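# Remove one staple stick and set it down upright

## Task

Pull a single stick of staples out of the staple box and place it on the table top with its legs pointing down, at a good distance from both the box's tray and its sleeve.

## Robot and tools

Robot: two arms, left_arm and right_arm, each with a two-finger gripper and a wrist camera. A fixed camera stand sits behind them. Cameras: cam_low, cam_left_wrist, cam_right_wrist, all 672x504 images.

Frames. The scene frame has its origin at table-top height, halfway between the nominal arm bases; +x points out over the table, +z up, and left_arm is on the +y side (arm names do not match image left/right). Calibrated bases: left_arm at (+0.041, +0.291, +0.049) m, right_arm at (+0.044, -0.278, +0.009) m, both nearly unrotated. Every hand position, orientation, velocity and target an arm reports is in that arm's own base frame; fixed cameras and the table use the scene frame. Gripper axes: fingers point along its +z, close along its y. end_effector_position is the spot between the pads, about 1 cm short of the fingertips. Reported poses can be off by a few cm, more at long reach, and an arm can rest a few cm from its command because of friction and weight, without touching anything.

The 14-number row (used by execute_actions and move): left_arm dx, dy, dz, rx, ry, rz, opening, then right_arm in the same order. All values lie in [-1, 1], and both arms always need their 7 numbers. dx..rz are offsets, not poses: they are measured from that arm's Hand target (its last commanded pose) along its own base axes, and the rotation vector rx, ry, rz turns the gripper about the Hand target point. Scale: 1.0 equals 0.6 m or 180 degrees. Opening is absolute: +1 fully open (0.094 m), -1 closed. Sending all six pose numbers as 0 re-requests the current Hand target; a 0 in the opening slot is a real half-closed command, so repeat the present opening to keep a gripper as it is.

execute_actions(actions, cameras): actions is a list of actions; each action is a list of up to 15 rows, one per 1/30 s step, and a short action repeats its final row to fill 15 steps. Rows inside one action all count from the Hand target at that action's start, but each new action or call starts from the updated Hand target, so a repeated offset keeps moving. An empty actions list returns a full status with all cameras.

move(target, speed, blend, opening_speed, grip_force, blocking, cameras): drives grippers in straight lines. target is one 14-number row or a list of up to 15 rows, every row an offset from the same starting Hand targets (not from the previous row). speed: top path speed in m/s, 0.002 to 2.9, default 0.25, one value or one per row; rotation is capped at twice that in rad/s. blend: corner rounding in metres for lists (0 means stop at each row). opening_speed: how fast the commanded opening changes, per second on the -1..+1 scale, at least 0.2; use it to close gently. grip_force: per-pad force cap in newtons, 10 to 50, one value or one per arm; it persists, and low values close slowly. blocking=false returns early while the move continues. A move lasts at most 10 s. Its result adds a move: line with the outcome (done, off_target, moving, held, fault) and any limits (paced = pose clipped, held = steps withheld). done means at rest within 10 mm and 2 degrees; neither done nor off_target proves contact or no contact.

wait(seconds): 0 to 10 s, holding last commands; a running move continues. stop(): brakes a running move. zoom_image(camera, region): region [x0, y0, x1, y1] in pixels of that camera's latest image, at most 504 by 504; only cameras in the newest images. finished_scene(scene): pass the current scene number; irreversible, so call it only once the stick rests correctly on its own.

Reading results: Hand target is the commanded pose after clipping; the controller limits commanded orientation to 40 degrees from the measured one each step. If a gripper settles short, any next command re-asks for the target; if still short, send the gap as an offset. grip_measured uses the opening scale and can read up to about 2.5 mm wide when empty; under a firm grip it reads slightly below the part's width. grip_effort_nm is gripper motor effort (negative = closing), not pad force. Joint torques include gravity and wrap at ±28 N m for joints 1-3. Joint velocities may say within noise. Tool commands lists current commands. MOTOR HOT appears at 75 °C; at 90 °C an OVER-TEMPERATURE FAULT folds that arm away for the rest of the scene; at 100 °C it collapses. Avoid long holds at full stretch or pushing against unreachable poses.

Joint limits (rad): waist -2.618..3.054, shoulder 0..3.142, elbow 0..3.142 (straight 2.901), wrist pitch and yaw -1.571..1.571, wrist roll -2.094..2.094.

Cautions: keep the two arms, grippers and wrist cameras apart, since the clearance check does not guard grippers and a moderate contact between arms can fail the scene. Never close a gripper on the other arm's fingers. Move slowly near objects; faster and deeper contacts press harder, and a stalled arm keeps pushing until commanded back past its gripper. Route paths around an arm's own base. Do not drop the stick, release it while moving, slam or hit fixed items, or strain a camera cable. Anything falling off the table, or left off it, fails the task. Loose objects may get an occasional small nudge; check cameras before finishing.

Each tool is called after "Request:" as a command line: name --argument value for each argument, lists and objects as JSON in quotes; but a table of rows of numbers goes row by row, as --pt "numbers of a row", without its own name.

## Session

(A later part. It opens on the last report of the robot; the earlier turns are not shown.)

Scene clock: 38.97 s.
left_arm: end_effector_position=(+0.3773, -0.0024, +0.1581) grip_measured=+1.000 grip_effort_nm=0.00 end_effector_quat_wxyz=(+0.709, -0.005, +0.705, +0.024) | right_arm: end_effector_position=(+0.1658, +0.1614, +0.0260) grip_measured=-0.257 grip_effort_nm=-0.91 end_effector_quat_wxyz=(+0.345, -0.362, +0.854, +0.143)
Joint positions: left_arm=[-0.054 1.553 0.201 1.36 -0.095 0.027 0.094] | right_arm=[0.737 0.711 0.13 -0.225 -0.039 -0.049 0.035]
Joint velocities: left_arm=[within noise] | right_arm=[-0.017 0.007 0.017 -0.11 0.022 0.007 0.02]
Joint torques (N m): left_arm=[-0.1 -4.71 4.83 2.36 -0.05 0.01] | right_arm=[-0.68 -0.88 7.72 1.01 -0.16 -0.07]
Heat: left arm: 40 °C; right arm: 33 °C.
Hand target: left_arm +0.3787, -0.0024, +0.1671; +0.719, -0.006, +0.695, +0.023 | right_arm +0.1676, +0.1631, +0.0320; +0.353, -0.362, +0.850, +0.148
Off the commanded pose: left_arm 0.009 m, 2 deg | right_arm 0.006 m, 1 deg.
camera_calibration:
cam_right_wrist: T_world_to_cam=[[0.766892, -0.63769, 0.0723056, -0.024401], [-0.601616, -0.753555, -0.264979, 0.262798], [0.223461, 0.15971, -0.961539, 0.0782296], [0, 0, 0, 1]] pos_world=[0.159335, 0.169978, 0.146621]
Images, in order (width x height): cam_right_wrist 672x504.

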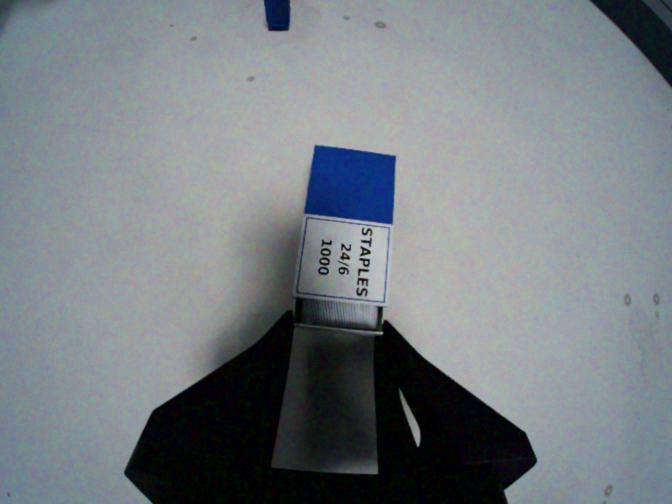

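Request:
move --pt "-0.1187 -0.3016 0.0 -0.1367 0.2824 0.1208 0.25 0.0615 0.0632 0.0 0 0 0 -0.26" --pt "-0.1978 -0.5027 -0.1118 -0.2278 0.4706 0.2014 0.25 0.0615 0.0632 -0.036 0 0 0 -0.26" --speed '[0.35,0.25]' --blend '[0.02,0]' --cameras '["cam_left_wrist","cam_right_wrist","cam_low"]'

Scene clock: 46.53 s.
left_arm: end_effector_position=(+0.2604, -0.3016, +0.0956) grip_measured=+0.252 grip_effort_nm=-0.09 end_effector_quat_wxyz=(-0.002, -0.406, +0.914, -0.002) | right_arm: end_effector_position=(+0.2051, +0.1998, +0.0107) grip_measured=-0.260 grip_effort_nm=-0.99 end_effector_quat_wxyz=(+0.349, -0.363, +0.851, +0.147)
Joint positions: left_arm=[-0.859 2.067 1.808 -1.309 0.005 -1.695 0.059] | right_arm=[0.744 1.231 0.208 0.229 -0.04 -0.045 0.035]
Joint torques (N m): left_arm=[-0.69 -9.74 8.2 0.27 -0.11 -0.06] | right_arm=[0.72 -2.36 5.15 1.2 0.01 0.05]
Heat: left arm: 39 °C; right arm: 33 °C.
Hand target: left_arm +0.2600, -0.3041, +0.1000; +0.000, -0.406, +0.914, +0.000 | right_arm +0.2045, +0.2010, +0.0104; +0.353, -0.362, +0.850, +0.148
Off the commanded pose: left_arm 0.005 m, 0 deg | right_arm 0.001 m, 0 deg.
move: done
camera_calibration:
cam_left_wrist: T_world_to_cam=[[0.822105, -0.569311, -0.00531077, -0.388353], [-0.496741, -0.721807, 0.481916, -0.100638], [-0.278194, -0.393548, -0.876201, 0.158489], [0, 0, 0, 1]] pos_world=[0.313366, -0.231362, 0.185305]
cam_right_wrist: T_world_to_cam=[[0.769295, -0.63495, 0.0708791, -0.0298984], [-0.596702, -0.753703, -0.275462, 0.310498], [0.228326, 0.169617, -0.958696, 0.0456424], [0, 0, 0, 1]] pos_world=[0.197854, 0.207298, 0.131407]

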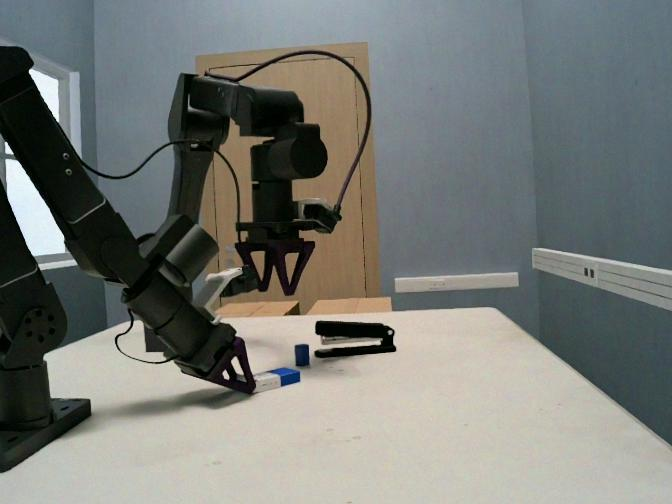

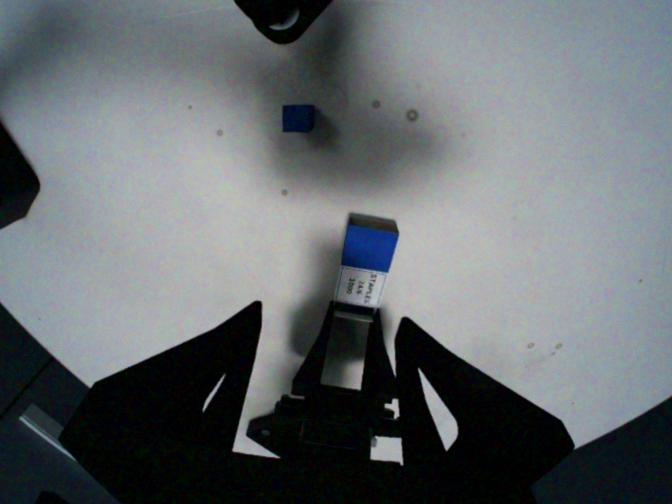

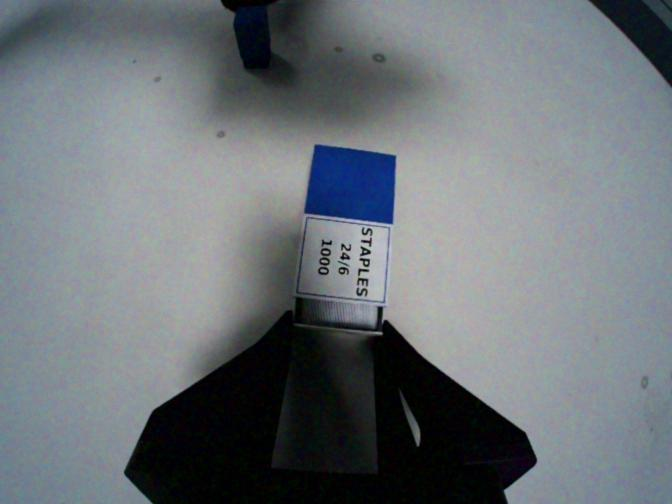

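Request:
move --target '[0.02,-0.0608,-0.075,0,0,0,0.25,0,0,0,0,0,0,-0.26]' --speed 0.15 --cameras '["cam_left_wrist","cam_low"]'

Request:
zoom_image --camera "cam_low" --region '[130, 130, 400, 430]'

Scene clock: 48.67 s.
left_arm: end_effector_position=(+0.2672, -0.3307, +0.0511) grip_measured=+0.252 grip_effort_nm=-0.09 end_effector_quat_wxyz=(-0.007, -0.406, +0.914, +0.015) | right_arm: end_effector_position=(+0.2048, +0.1996, +0.0104) grip_measured=-0.259 grip_effort_nm=-0.96 end_effector_quat_wxyz=(+0.349, -0.362, +0.852, +0.147)
Joint positions: left_arm=[-0.891 2.235 1.895 -1.264 0.007 -1.728 0.059] | right_arm=[0.744 1.231 0.205 0.232 -0.04 -0.043 0.035]
Joint torques (N m): left_arm=[-0.79 -11.14 8.09 0.55 -0.11 -0.1] | right_arm=[0.72 -2.36 5.16 1.17 0.02 0.03]
Heat: left arm: 39 °C; right arm: 33 °C.
Hand target: left_arm +0.2721, -0.3405, +0.0551; +0.000, -0.407, +0.914, +0.000 | right_arm +0.2045, +0.2010, +0.0104; +0.353, -0.362, +0.850, +0.148
Off the commanded pose: left_arm 0.012 m, 2 deg | right_arm 0.001 m, 0 deg.
move: off_target (left_arm)
camera_calibration:
cam_left_wrist: T_world_to_cam=[[0.821959, -0.568094, -0.0406515, -0.408546], [-0.484805, -0.735335, 0.473546, -0.104025], [-0.298911, -0.369527, -0.87983, 0.123582], [0, 0, 0, 1]] pos_world=[0.322316, -0.262919, 0.141384]
Images, in order (width x height): cam_low 672x504, cam_left_wrist 672x504.

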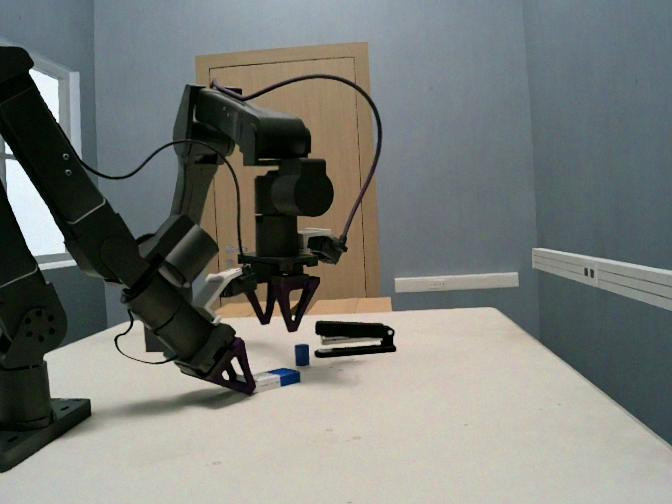

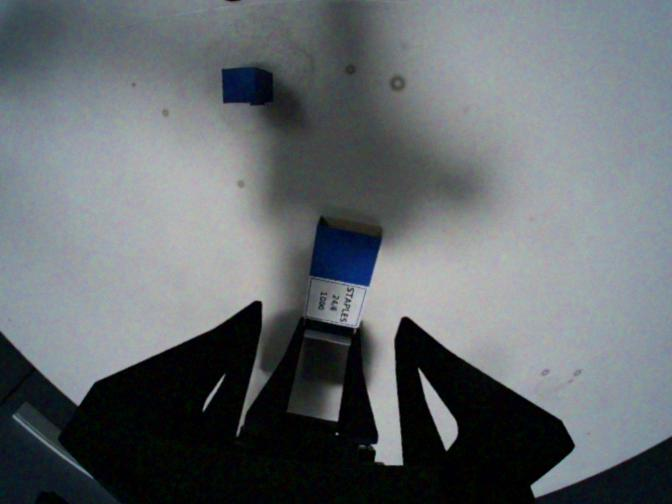

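Scaled by 1.680 from the camera's 672x504 image, which has a finer 960x720 frame.

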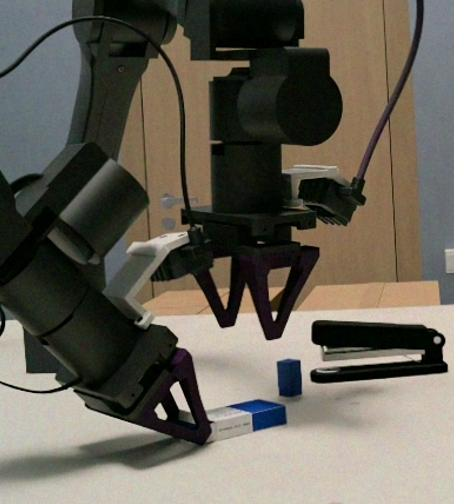

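Request:
move --target '[0.018,-0.0005,-0.0385,-0.0828,0.0741,0,0.25,0,0,0,0,0,0,-0.26]' --speed 0.15 --cameras '["cam_left_wrist","cam_low"]'

Request:
zoom_image --camera "cam_low" --region '[130, 130, 400, 430]'

Scene clock: 52.47 s.
left_arm: end_effector_position=(+0.2817, -0.3417, +0.0385) grip_measured=+0.252 grip_effort_nm=-0.09 end_effector_quat_wxyz=(-0.155, -0.400, +0.900, -0.072) | right_arm: end_effector_position=(+0.2049, +0.1996, +0.0105) grip_measured=-0.260 grip_effort_nm=-1.00 end_effector_quat_wxyz=(+0.349, -0.361, +0.852, +0.147)
Joint positions: left_arm=[-0.746 2.261 1.847 -1.146 0.344 -1.583 0.059] | right_arm=[0.744 1.231 0.205 0.232 -0.039 -0.042 0.035]
Joint torques (N m): left_arm=[0.27 -11.06 5.11 0.66 0.17 0.04] | right_arm=[0.73 -2.35 5.33 1.18 0.02 0.02]
Heat: left arm: 39 °C; right arm: 33 °C.
Hand target: left_arm +0.2828, -0.3409, +0.0320; -0.158, -0.400, +0.900, -0.071 | right_arm +0.2045, +0.2010, +0.0104; +0.353, -0.362, +0.850, +0.148
Off the commanded pose: left_arm 0.007 m, 0 deg | right_arm 0.002 m, 0 deg.
move: done
camera_calibration:
cam_left_wrist: T_world_to_cam=[[0.816115, -0.576184, -0.0443615, -0.428204], [-0.358167, -0.564566, 0.743627, -0.0869609], [-0.453511, -0.590996, -0.667122, 0.0724256], [0, 0, 0, 1]] pos_world=[0.351163, -0.253016, 0.0939874]
Images, in order (width x height): cam_low 672x504, cam_left_wrist 672x504.

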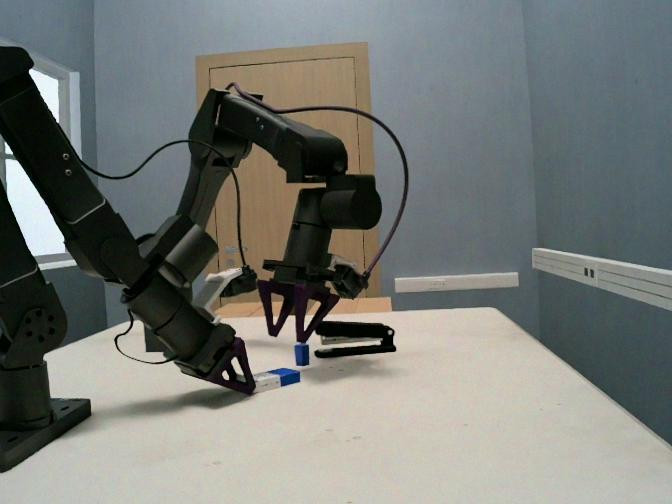

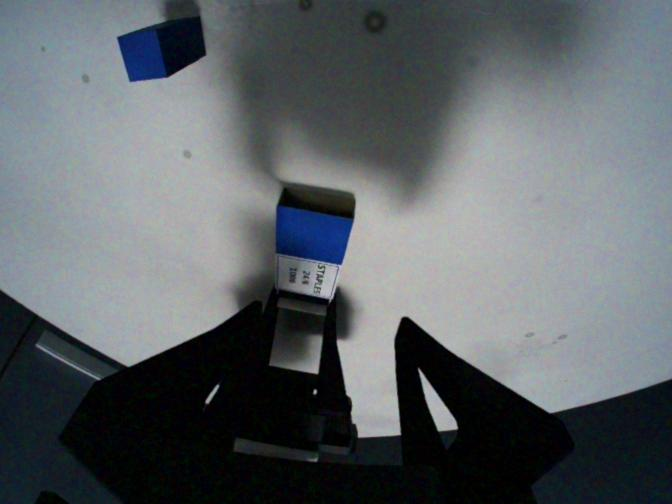

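Scaled by 1.680 from the camera's 672x504 image, which has a finer 960x720 frame.

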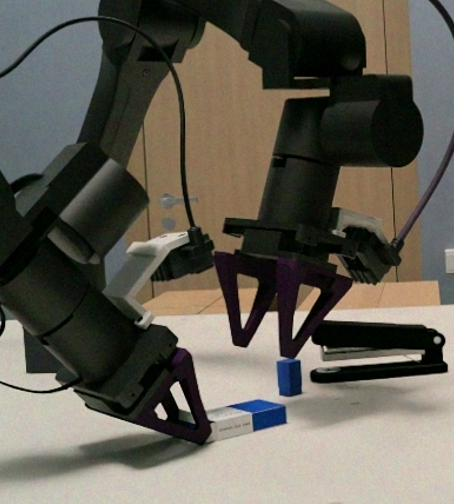

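Request:
move --target '[-0.008,0.0232,-0.04,0,0,0,0.25,0,0,0,0,0,0,-0.26]' --speed 0.1 --cameras '["cam_left_wrist"]'

Scene clock: 54.17 s.
left_arm: end_effector_position=(+0.2746, -0.3268, +0.0042) grip_measured=+0.252 grip_effort_nm=-0.09 end_effector_quat_wxyz=(-0.161, -0.401, +0.900, -0.061) | right_arm: end_effector_position=(+0.2049, +0.1996, +0.0105) grip_measured=-0.258 grip_effort_nm=-0.95 end_effector_quat_wxyz=(+0.349, -0.361, +0.852, +0.147)
Joint positions: left_arm=[-0.731 2.261 1.706 -1.037 0.346 -1.565 0.059] | right_arm=[0.744 1.231 0.205 0.232 -0.039 -0.042 0.035]
Joint torques (N m): left_arm=[0.4 -12.88 4.9 0.6 0.16 0.06] | right_arm=[0.73 -2.36 5.33 1.18 0.01 0.02]
Heat: left arm: 39 °C; right arm: 32 °C.
Hand target: left_arm +0.2780, -0.3270, +0.0080; -0.158, -0.400, +0.900, -0.071 | right_arm +0.2045, +0.2010, +0.0104; +0.353, -0.362, +0.850, +0.148
Off the commanded pose: left_arm 0.005 m, 1 deg | right_arm 0.001 m, 0 deg.
move: done
camera_calibration:
cam_left_wrist: T_world_to_cam=[[0.813793, -0.57694, -0.0698696, -0.414792], [-0.344697, -0.575973, 0.741241, -0.0630193], [-0.467895, -0.579133, -0.667592, 0.0629637], [0, 0, 0, 1]] pos_world=[0.345293, -0.239143, 0.0597652]
Images, in order (width x height): cam_left_wrist 672x504.

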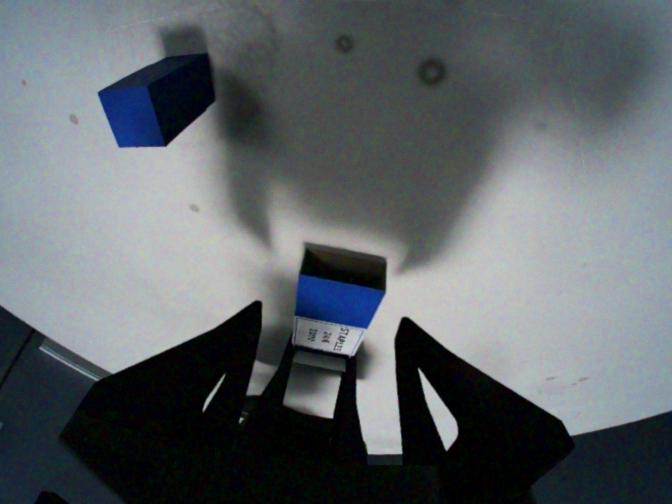

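Request:
move --target '[0.005,-0.0043,-0.0275,0,0,0,0.2,0,0,0,0,0,0,-0.26]' --speed 0.06 --cameras '["cam_left_wrist","cam_low"]'

Request:
zoom_image --camera "cam_low" --region '[160, 200, 400, 420]'

Scene clock: 55.57 s.
left_arm: end_effector_position=(+0.2797, -0.3315, -0.0018) grip_measured=+0.202 grip_effort_nm=-0.09 end_effector_quat_wxyz=(-0.156, -0.399, +0.901, -0.072) | right_arm: end_effector_position=(+0.2049, +0.1996, +0.0105) grip_measured=-0.256 grip_effort_nm=-0.89 end_effector_quat_wxyz=(+0.349, -0.361, +0.852, +0.147)
Joint positions: left_arm=[-0.731 2.272 1.7 -0.995 0.346 -1.565 0.056] | right_arm=[0.744 1.231 0.205 0.232 -0.039 -0.042 0.035]
Joint torques (N m): left_arm=[0.42 -10.82 4.88 0.66 0.16 0.06] | right_arm=[0.72 -2.33 5.31 1.18 0.02 0.02]
Heat: left arm: 39 °C; right arm: 32 °C.
Hand target: left_arm +0.2810, -0.3295, -0.0085; -0.158, -0.400, +0.900, -0.071 | right_arm +0.2045, +0.2010, +0.0104; +0.353, -0.362, +0.850, +0.148
Off the commanded pose: left_arm 0.007 m, 0 deg | right_arm 0.001 m, 0 deg.
move: done
camera_calibration:
cam_left_wrist: T_world_to_cam=[[0.814681, -0.578208, -0.0443908, -0.422726], [-0.35908, -0.563079, 0.744314, -0.0511245], [-0.455364, -0.590439, -0.666353, 0.0514705], [0, 0, 0, 1]] pos_world=[0.349467, -0.24282, 0.053585]
Images, in order (width x height): cam_low 672x504, cam_left_wrist 672x504.

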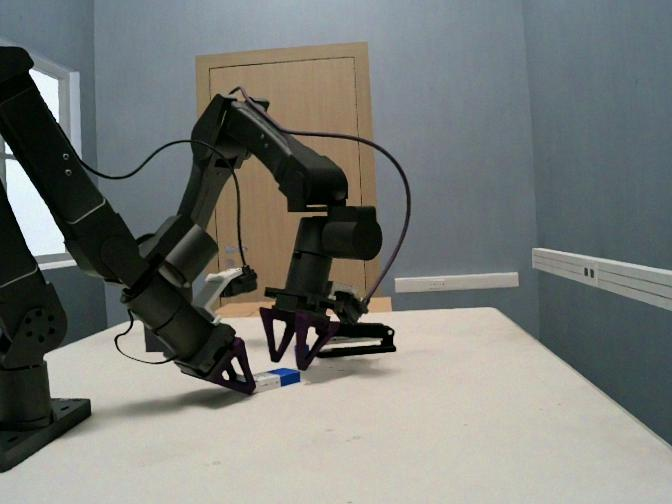

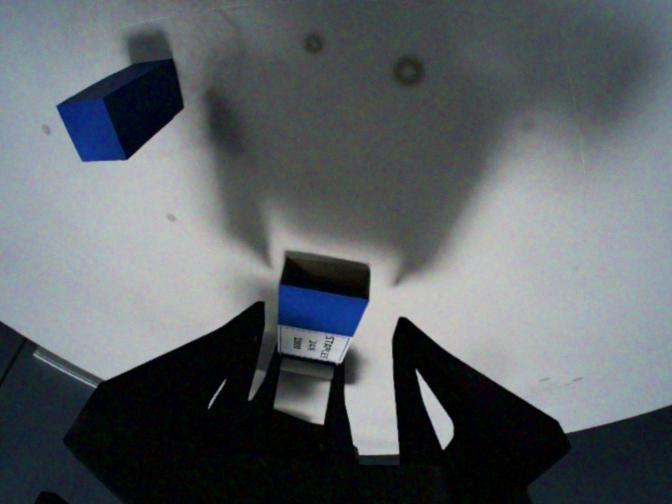

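Scaled by 2.100 from the camera's 672x504 image, which has a finer 960x720 frame.

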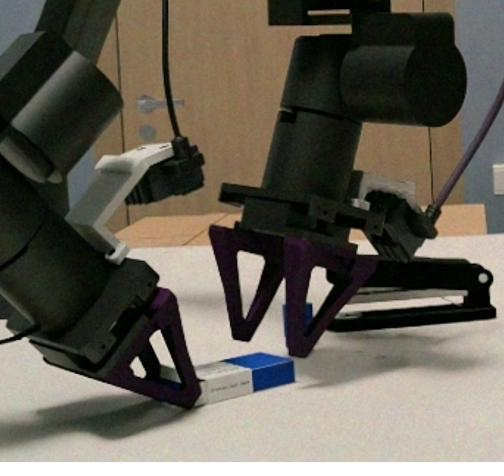

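Request:
move --target '[0,0,-0.0167,0,0,0,0.2,0,0,0,0,0,0,-0.26]' --speed 0.05 --cameras '["cam_left_wrist","cam_low"]'

Request:
zoom_image --camera "cam_low" --region '[160, 200, 400, 420]'

Scene clock: 56.70 s.
left_arm: end_effector_position=(+0.2799, -0.3316, -0.0117) grip_measured=+0.202 grip_effort_nm=-0.09 end_effector_quat_wxyz=(-0.156, -0.399, +0.901, -0.073) | right_arm: end_effector_position=(+0.2049, +0.1996, +0.0105) grip_measured=-0.257 grip_effort_nm=-0.92 end_effector_quat_wxyz=(+0.349, -0.361, +0.852, +0.147)
Joint positions: left_arm=[-0.731 2.286 1.682 -0.963 0.346 -1.565 0.056] | right_arm=[0.744 1.231 0.205 0.232 -0.039 -0.042 0.035]
Joint torques (N m): left_arm=[0.42 -10.84 4.83 0.67 0.16 0.06] | right_arm=[0.75 -2.36 5.33 1.17 0.02 0.02]
Heat: left arm: 39 °C; right arm: 32 °C.
Hand target: left_arm +0.2810, -0.3295, -0.0185; -0.158, -0.400, +0.900, -0.071 | right_arm +0.2045, +0.2010, +0.0104; +0.353, -0.362, +0.850, +0.148
Off the commanded pose: left_arm 0.007 m, 0 deg | right_arm 0.001 m, 0 deg.
move: done
camera_calibration:
cam_left_wrist: T_world_to_cam=[[0.814708, -0.578199, -0.043998, -0.423387], [-0.359288, -0.562894, 0.744354, -0.0437168], [-0.455151, -0.590623, -0.666335, 0.0446814], [0, 0, 0, 1]] pos_world=[0.349567, -0.24302, 0.0436854]
Images, in order (width x height): cam_low 672x504, cam_left_wrist 672x504.

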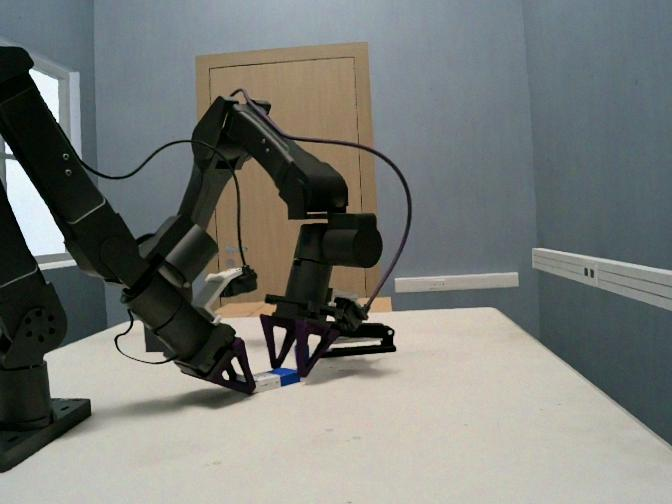

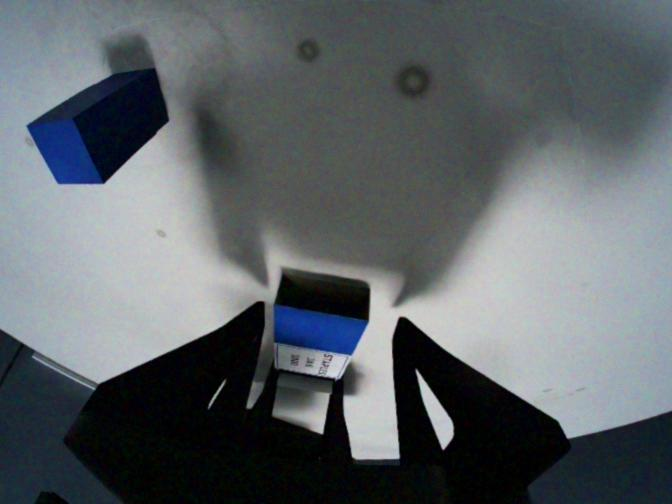

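Scaled by 2.100 from the camera's 672x504 image, which has a finer 960x720 frame.

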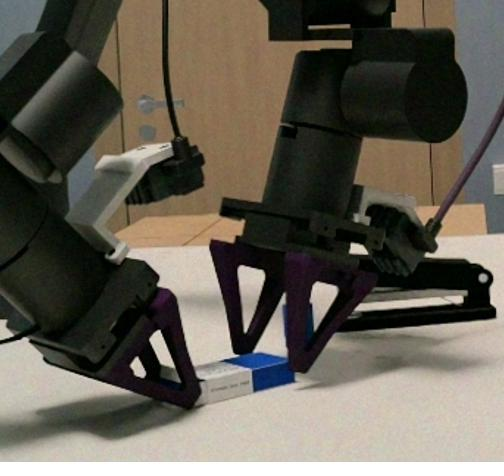

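Request:
move --pt "-0.005 0.0045 0 0 0 0 -0.05 0 0 0 0 0 0 -0.26" --pt "-0.005 0.0045 0 0 0 0 -0.27 0 0 0 0 0 0 -0.26" --speed '[0.05,0.05]' --grip_force '[30,50]' --opening_speed 0.4 --cameras '["cam_left_wrist","cam_right_wrist"]'

Scene clock: 58.70 s.
left_arm: end_effector_position=(+0.2762, -0.3284, -0.0174) grip_measured=-0.222 grip_effort_nm=-0.64 end_effector_quat_wxyz=(-0.158, -0.399, +0.901, -0.068) | right_arm: end_effector_position=(+0.2049, +0.1996, +0.0105) grip_measured=-0.260 grip_effort_nm=-0.99 end_effector_quat_wxyz=(+0.349, -0.361, +0.852, +0.147)
Joint positions: left_arm=[-0.731 2.286 1.658 -0.949 0.346 -1.563 0.037] | right_arm=[0.744 1.231 0.205 0.232 -0.039 -0.042 0.035]
Joint torques (N m): left_arm=[0.43 -11.97 4.71 0.6 0.16 0.02] | right_arm=[0.73 -2.35 5.34 1.17 0.02 0.02]
Heat: left arm: 39 °C; right arm: 32 °C.
Hand target: left_arm +0.2780, -0.3269, -0.0184; -0.158, -0.400, +0.900, -0.071 | right_arm +0.2045, +0.2009, +0.0104; +0.353, -0.362, +0.850, +0.148
Off the commanded pose: left_arm 0.003 m, 0 deg | right_arm 0.001 m, 0 deg.
grip_force (N): 30, 50
move: done
camera_calibration:
cam_left_wrist: T_world_to_cam=[[0.813097, -0.579634, -0.0538316, -0.419064], [-0.354848, -0.566823, 0.743502, -0.0414791], [-0.461472, -0.585437, -0.666564, 0.0445509], [0, 0, 0, 1]] pos_world=[0.34658, -0.240333, 0.0379769]
cam_right_wrist: T_world_to_cam=[[0.767968, -0.636719, 0.0693901, -0.029307], [-0.598482, -0.751965, -0.276348, 0.310255], [0.228135, 0.170698, -0.958549, 0.045313], [0, 0, 0, 1]] pos_world=[0.197852, 0.206906, 0.131207]
Images, in order (width x height): cam_left_wrist 672x504, cam_right_wrist 672x504.

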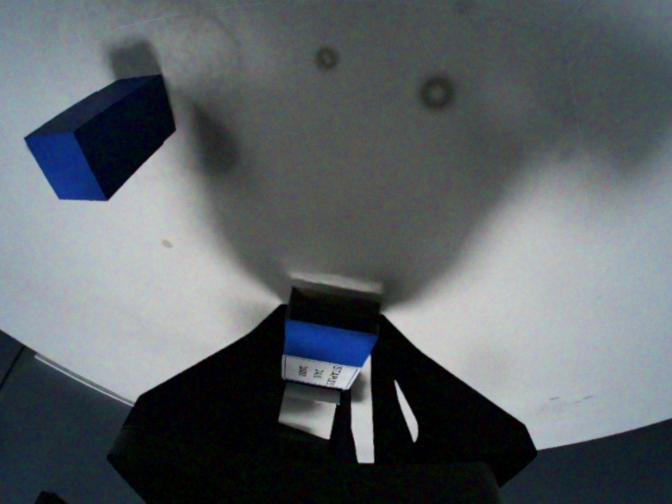

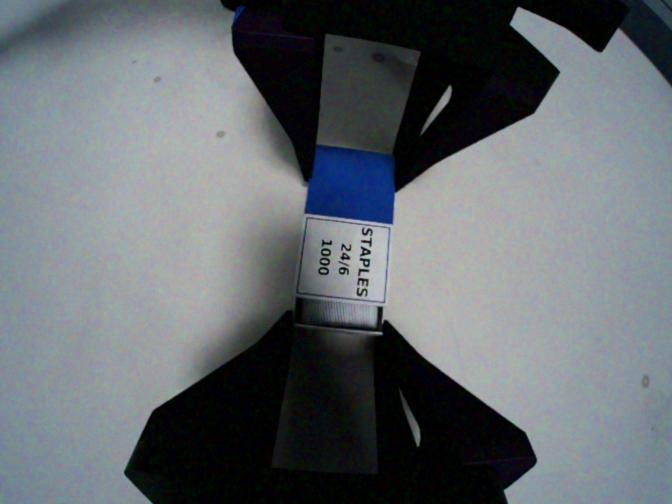

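Request:
move --target '[0,0,0,0,0,0,-0.27,-0.0693,-0.0721,0,0,0,0,-0.26]' --speed 0.12 --cameras '["cam_right_wrist","cam_low"]'

Request:
zoom_image --camera "cam_right_wrist" --region '[240, 110, 450, 350]'

Scene clock: 60.37 s.
left_arm: end_effector_position=(+0.2554, -0.3494, -0.0078) grip_measured=-0.223 grip_effort_nm=-0.66 end_effector_quat_wxyz=(-0.218, -0.385, +0.892, -0.093) | right_arm: end_effector_position=(+0.1788, +0.1733, +0.0276) grip_measured=-0.258 grip_effort_nm=-0.93 end_effector_quat_wxyz=(+0.394, -0.352, +0.833, +0.163)
Joint positions: left_arm=[-0.749 2.286 1.658 -0.949 0.479 -1.563 0.037] | right_arm=[0.732 0.782 0.058 0.032 -0.046 -0.045 0.035]
Joint torques (N m): left_arm=[1.95 -12.14 4.86 0.53 -0.96 0.04] | right_arm=[-0.73 -0.7 5.86 0.38 -0.13 -0.13]
Heat: left arm: 39 °C; right arm: 32 °C.
Hand target: left_arm +0.2781, -0.3268, -0.0185; -0.158, -0.400, +0.900, -0.071 | right_arm +0.1629, +0.1577, +0.0104; +0.353, -0.362, +0.850, +0.148
Off the commanded pose: left_arm 0.034 m, 8 deg | right_arm 0.028 m, 5 deg.
grip_force (N): 30, 50
move: off_target (left_arm, right_arm)
camera_calibration:
cam_right_wrist: T_world_to_cam=[[0.759599, -0.645361, 0.0807441, -0.0244818], [-0.577657, -0.726479, -0.372211, 0.274031], [0.298869, 0.236088, -0.924629, 0.0472529], [0, 0, 0, 1]] pos_world=[0.16277, 0.172122, 0.147665]
Images, in order (width x height): cam_low 672x504, cam_right_wrist 672x504.

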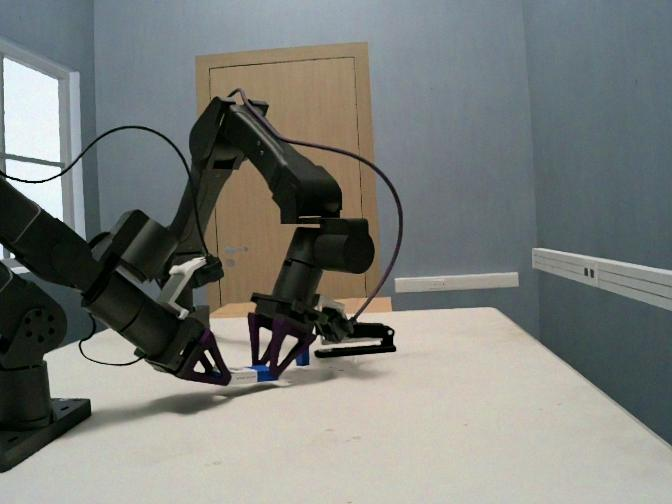

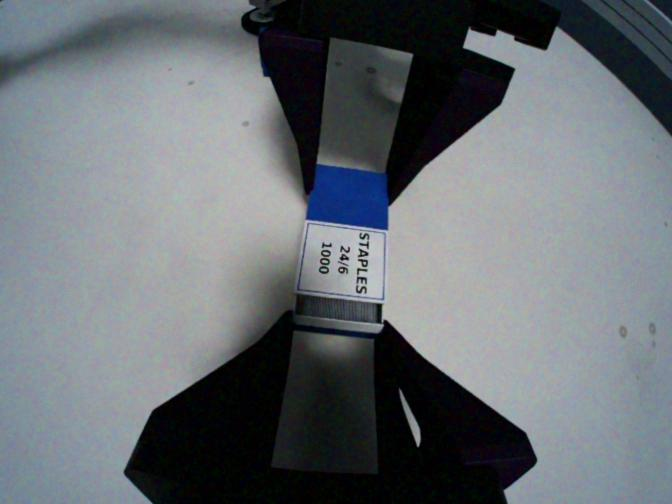

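Scaled by 2.100 from the camera's 672x504 image, which has a finer 960x720 frame.

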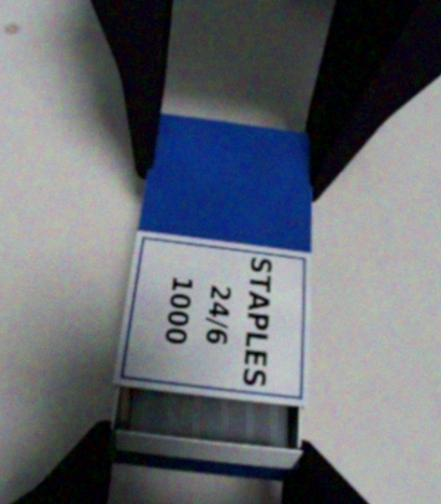

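Request:
move --target '[0,0,0,0,0,0,-0.27,0.0667,0.0693,0,0,0,0,-0.26]' --speed 0.12 --cameras '["cam_right_wrist","cam_low"]'

Request:
zoom_image --camera "cam_low" --region '[160, 260, 340, 420]'

Scene clock: 63.23 s.
left_arm: end_effector_position=(+0.2740, -0.3298, -0.0175) grip_measured=-0.223 grip_effort_nm=-0.66 end_effector_quat_wxyz=(-0.165, -0.396, +0.901, -0.071) | right_arm: end_effector_position=(+0.2018, +0.1974, +0.0098) grip_measured=-0.259 grip_effort_nm=-0.97 end_effector_quat_wxyz=(+0.354, -0.362, +0.849, +0.150)
Joint positions: left_arm=[-0.731 2.286 1.654 -0.946 0.36 -1.559 0.036] | right_arm=[0.743 1.212 0.18 0.249 -0.044 -0.044 0.035]
Joint torques (N m): left_arm=[0.47 -11.96 5.01 0.57 0.04 -0.01] | right_arm=[0.72 -1.77 6.71 0.98 0.05 0.04]
Heat: left arm: 39 °C; right arm: 32 °C.
Hand target: left_arm +0.2781, -0.3268, -0.0185; -0.158, -0.400, +0.900, -0.071 | right_arm +0.2029, +0.1992, +0.0103; +0.353, -0.362, +0.850, +0.148
Off the commanded pose: left_arm 0.005 m, 1 deg | right_arm 0.002 m, 0 deg.
grip_force (N): 30, 50
move: done
camera_calibration:
cam_right_wrist: T_world_to_cam=[[0.769688, -0.63464, 0.0693729, -0.0289691], [-0.593756, -0.75153, -0.2875, 0.305602], [0.234595, 0.180095, -0.955265, 0.0425224], [0, 0, 0, 1]] pos_world=[0.193775, 0.203626, 0.13049]
Images, in order (width x height): cam_low 672x504, cam_right_wrist 672x504.

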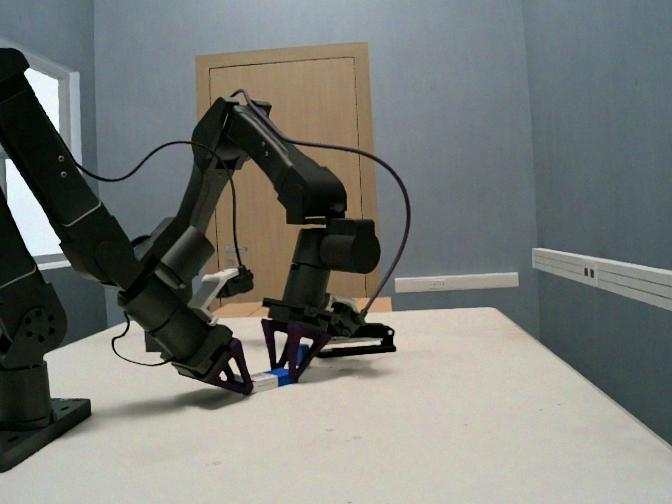

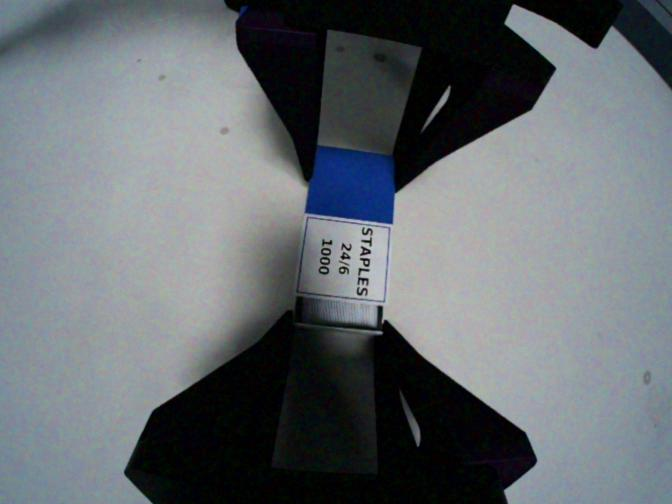

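Scaled by 2.800 from the camera's 672x504 image, which has a finer 960x720 frame.

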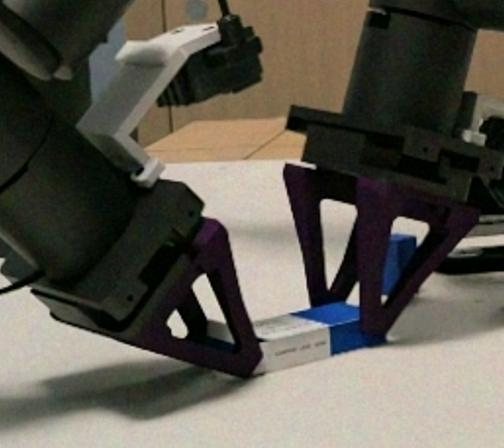

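Request:
move --pt "0 0 0 0 0 0 0.1 0 0 0 0 0 0 -0.26" --pt "0.02 0.02 0.1 0 0 0 0.2 0 0 0 0 0 0 -0.26" --pt "0.03 0.30 0.18 0 0 0 0.2 0 0 0 0 0 0 -0.26" --speed '[0.06,0.12,0.3]' --blend '[0,0.03,0]' --cameras '["cam_right_wrist","cam_low"]'

Scene clock: 68.03 s.
left_arm: end_effector_position=(+0.3017, -0.1486, +0.0789) grip_measured=+0.198 grip_effort_nm=0.09 end_effector_quat_wxyz=(-0.164, -0.405, +0.897, -0.071) | right_arm: end_effector_position=(+0.2021, +0.1977, +0.0101) grip_measured=-0.253 grip_effort_nm=-0.75 end_effector_quat_wxyz=(+0.355, -0.362, +0.849, +0.151)
Joint positions: left_arm=[-0.29 1.969 1.55 -1.314 0.322 -1.112 0.056] | right_arm=[0.743 1.212 0.18 0.251 -0.044 -0.044 0.035]
Joint torques (N m): left_arm=[-0.42 -12.51 4.94 -0.05 0.05 0.08] | right_arm=[0.73 -1.77 6.72 0.97 0.06 0.04]
Heat: left arm: 39 °C; right arm: 32 °C.
Hand target: left_arm +0.2960, -0.1469, +0.0895; -0.158, -0.400, +0.900, -0.071 | right_arm +0.2028, +0.1992, +0.0103; +0.352, -0.362, +0.850, +0.148
Off the commanded pose: left_arm 0.012 m, 1 deg | right_arm 0.002 m, 0 deg.
grip_force (N): 30, 50
move: off_target (left_arm); blend cut to 0 m at target 2; target 2's new opening was sent with left_arm's hand 0.024 m and 3 deg from that target
camera_calibration:
cam_right_wrist: T_world_to_cam=[[0.769593, -0.634735, 0.0695523, -0.0289894], [-0.593369, -0.75114, -0.289313, 0.30591], [0.235881, 0.181383, -0.954704, 0.042178], [0, 0, 0, 1]] pos_world=[0.193879, 0.20373, 0.130788]
Images, in order (width x height): cam_low 672x504, cam_right_wrist 672x504.

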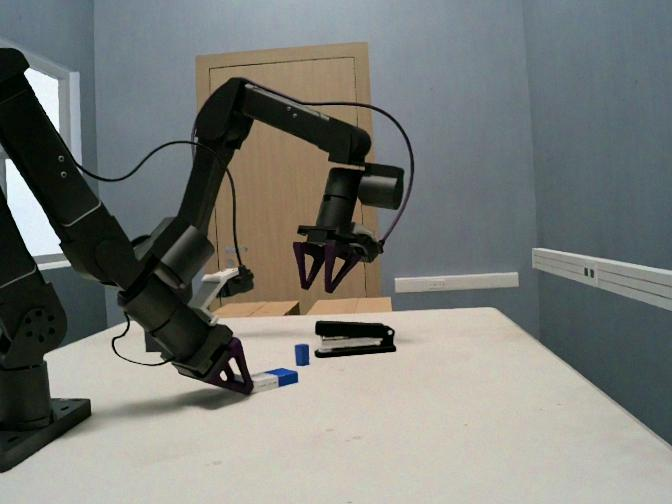

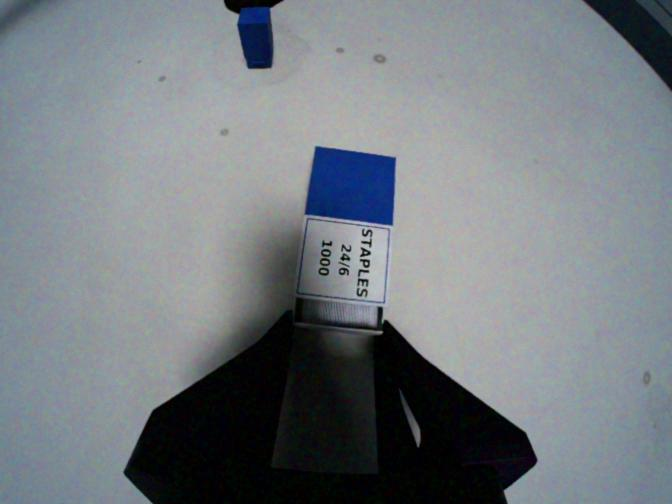

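Request:
zoom_image --camera "cam_right_wrist" --region '[270, 260, 410, 360]'

Request:
zoom_image --camera "cam_low" --region '[200, 320, 320, 410]'

Scaled by 3.600 from the camera's 672x504 image, which has a finer 960x720 frame.

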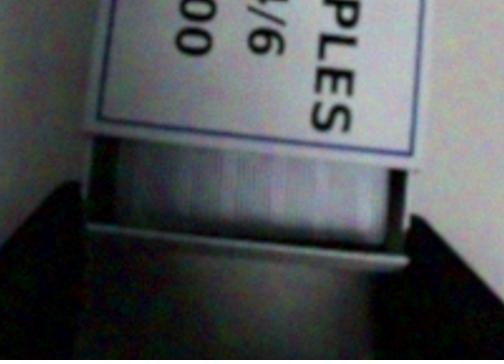

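Scaled by 4.200 from the camera's 672x504 image, which has a finer 960x720 frame.

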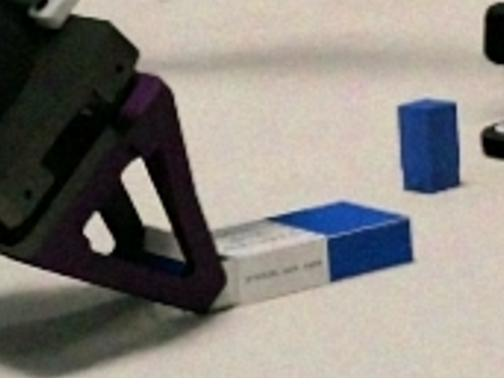

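Request:
move --pt "0 0 0 0 0 0 0.2 0 0 0.06 0 0 0 -0.26" --pt "0 0 0 0 0 0 0.2 0 0 0.1133 -0.1399 0.1351 0 -0.26" --speed '[0.1,0.15]' --blend '[0.01,0]' --cameras '["cam_right_wrist","cam_low"]'

Request:
zoom_image --camera "cam_low" --region '[180, 300, 330, 420]'

Scene clock: 71.97 s.
left_arm: end_effector_position=(+0.3017, -0.1486, +0.0789) grip_measured=+0.198 grip_effort_nm=0.09 end_effector_quat_wxyz=(-0.164, -0.405, +0.897, -0.071) | right_arm: end_effector_position=(+0.1985, +0.1938, +0.0721) grip_measured=-0.258 grip_effort_nm=-0.92 end_effector_quat_wxyz=(+0.072, -0.390, +0.917, +0.033)
Joint positions: left_arm=[-0.29 1.969 1.55 -1.314 0.322 -1.111 0.056] | right_arm=[0.763 1.471 0.983 -0.925 -0.011 -0.041 0.035]
Joint torques (N m): left_arm=[-0.42 -12.51 4.94 -0.03 0.05 0.06] | right_arm=[0.7 -5.07 8.7 0.16 0.05 0.05]
Heat: left arm: 39 °C; right arm: 33 °C.
Hand target: left_arm +0.2961, -0.1469, +0.0895; -0.158, -0.400, +0.900, -0.071 | right_arm +0.2030, +0.1993, +0.0784; +0.081, -0.390, +0.917, +0.033
Off the commanded pose: left_arm 0.012 m, 1 deg | right_arm 0.009 m, 1 deg.
grip_force (N): 30, 50
move: off_target (left_arm)
camera_calibration:
cam_right_wrist: T_world_to_cam=[[0.787291, -0.61655, 0.00629096, -0.035499], [-0.583645, -0.741906, 0.330051, 0.270404], [-0.198826, -0.263518, -0.943942, 0.274641], [0, 0, 0, 1]] pos_world=[0.240374, 0.2511, 0.170222]
Images, in order (width x height): cam_low 672x504, cam_right_wrist 672x504.

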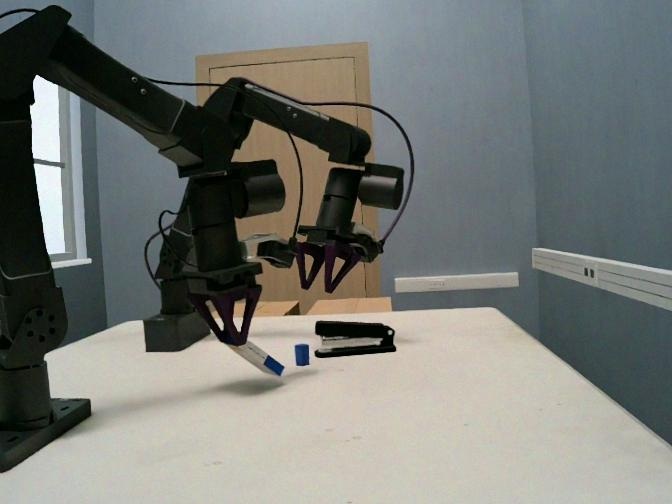

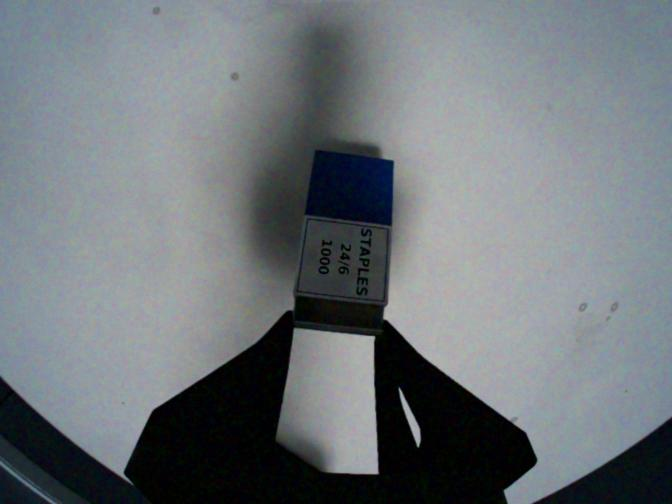

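Scaled by 3.360 from the camera's 672x504 image, which has a finer 960x720 frame.

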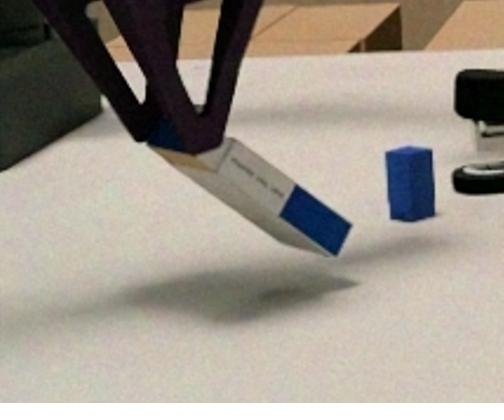

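Request:
execute_actions --actions '[[[0,0,0,0,0,0,0.2,-0.0351,-0.0364,0.0368,0,0,0,-0.26],[0,0,0,0,0,0,0.2,-0.0351,-0.0364,0.0368,0,0,0,-0.26],[0,0,0,0,0,0,0.2,-0.0351,-0.0364,0.0368,0,0,0,-0.26],[0,0,0,0,0,0,0.2,-0.0351,-0.0364,0.0368,0,0,0,-0.26],[0,0,0,0,0,0,0.2,-0.0351,-0.0364,0.0368,0,0,0,-0.26],[0,0,0,0,0,0,0.2,0,0,0,0,0,0,-0.26]]]' --cameras '["cam_right_wrist"]'

Scene clock: 73.53 s.
left_arm: end_effector_position=(+0.3017, -0.1486, +0.0789) grip_measured=+0.198 grip_effort_nm=0.09 end_effector_quat_wxyz=(-0.164, -0.405, +0.897, -0.071) | right_arm: end_effector_position=(+0.1960, +0.1913, +0.0714) grip_measured=-0.257 grip_effort_nm=-0.90 end_effector_quat_wxyz=(+0.059, -0.390, +0.918, +0.028)
Joint positions: left_arm=[-0.29 1.969 1.55 -1.314 0.322 -1.111 0.056] | right_arm=[0.763 1.482 0.995 -0.952 -0.01 -0.04 0.035]
Joint torques (N m): left_arm=[-0.43 -12.51 4.94 -0.03 0.05 0.06] | right_arm=[0.72 -6.2 7.68 0.37 0.05 0.05]
Heat: left arm: 39 °C; right arm: 33 °C.
Hand target: left_arm +0.2961, -0.1469, +0.0895; -0.158, -0.400, +0.900, -0.071 | right_arm +0.2029, +0.1992, +0.0783; +0.080, -0.390, +0.917, +0.033
Off the commanded pose: left_arm 0.012 m, 1 deg | right_arm 0.013 m, 2 deg.
grip_force (N): 30, 50
camera_calibration:
cam_right_wrist: T_world_to_cam=[[0.787138, -0.61677, 0.00284675, -0.0347055], [-0.577421, -0.735282, 0.354888, 0.263089], [-0.216791, -0.28099, -0.934904, 0.279139], [0, 0, 0, 1]] pos_world=[0.239746, 0.250474, 0.1677]
Images, in order (width x height): cam_right_wrist 672x504.

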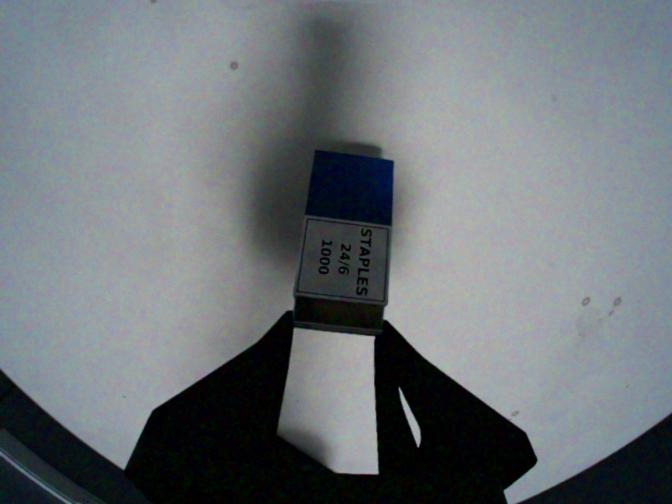

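Request:
zoom_image --camera "cam_right_wrist" --region '[275, 270, 405, 350]'

Request:
wait --seconds 0 --cameras '["cam_low", "cam_left_wrist"]'

Request:
zoom_image --camera "cam_low" --region '[210, 320, 300, 390]'

Scaled by 3.877 from the camera's 672x504 image, which has a finer 960x720 frame.

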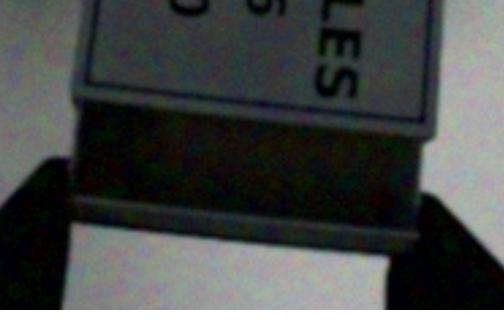

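Scene clock: 73.73 s.
left_arm: end_effector_position=(+0.3017, -0.1486, +0.0789) grip_measured=+0.198 grip_effort_nm=0.09 end_effector_quat_wxyz=(-0.164, -0.405, +0.897, -0.071) | right_arm: end_effector_position=(+0.1960, +0.1914, +0.0714) grip_measured=-0.253 grip_effort_nm=-0.81 end_effector_quat_wxyz=(+0.060, -0.390, +0.918, +0.028)
Joint positions: left_arm=[-0.29 1.969 1.55 -1.314 0.322 -1.111 0.056] | right_arm=[0.763 1.482 0.995 -0.952 -0.01 -0.04 0.035]
Joint torques (N m): left_arm=[-0.42 -12.51 4.93 -0.03 0.05 0.07] | right_arm=[0.72 -6.22 7.68 0.38 0.04 0.05]
Heat: left arm: 39 °C; right arm: 33 °C.
Hand target: left_arm +0.2961, -0.1469, +0.0895; -0.158, -0.400, +0.900, -0.071 | right_arm +0.2029, +0.1992, +0.0783; +0.080, -0.390, +0.917, +0.033
Tool commands: left_gripper/opening=+0.2 right_gripper/opening=-0.26
Off the commanded pose: left_arm 0.012 m, 1 deg | right_arm 0.013 m, 2 deg.
grip_force (N): 30, 50
camera_calibration:
cam_left_wrist: T_world_to_cam=[[0.820887, -0.568165, -0.0577347, -0.330622], [-0.338559, -0.565567, 0.752005, -0.00756243], [-0.459916, -0.597764, -0.656624, 0.222721], [0, 0, 0, 1]] pos_world=[0.371276, -0.05899, 0.132843]
Images, in order (width x height): cam_low 672x504, cam_left_wrist 672x504.

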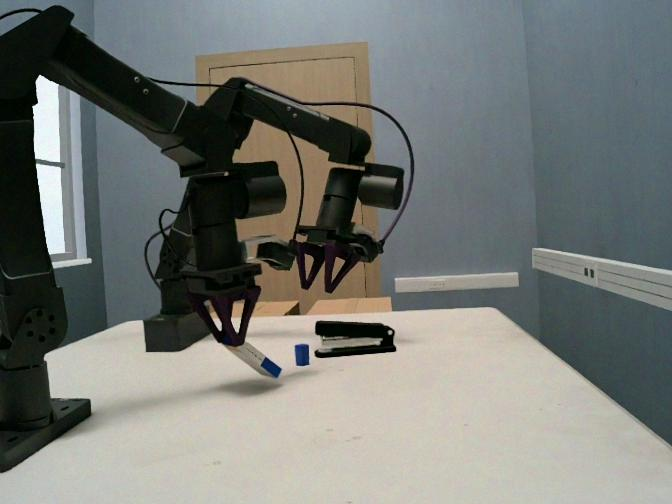

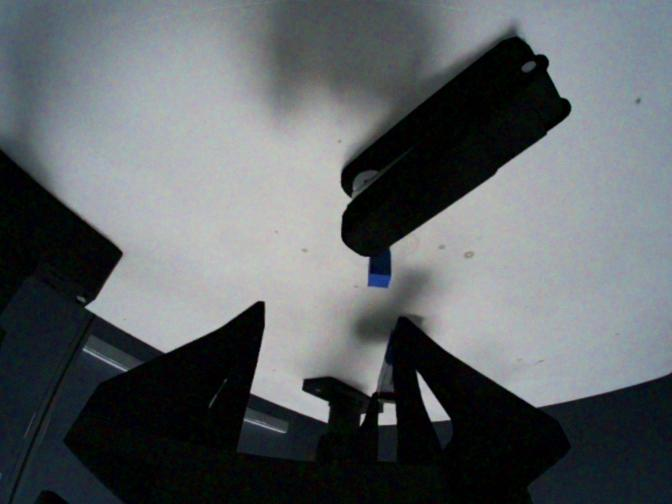

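Scaled by 5.600 from the camera's 672x504 image, which has a finer 960x720 frame.

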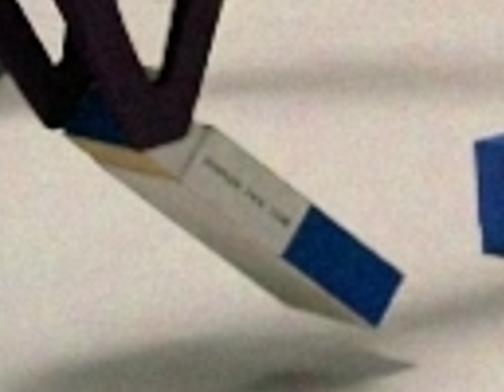

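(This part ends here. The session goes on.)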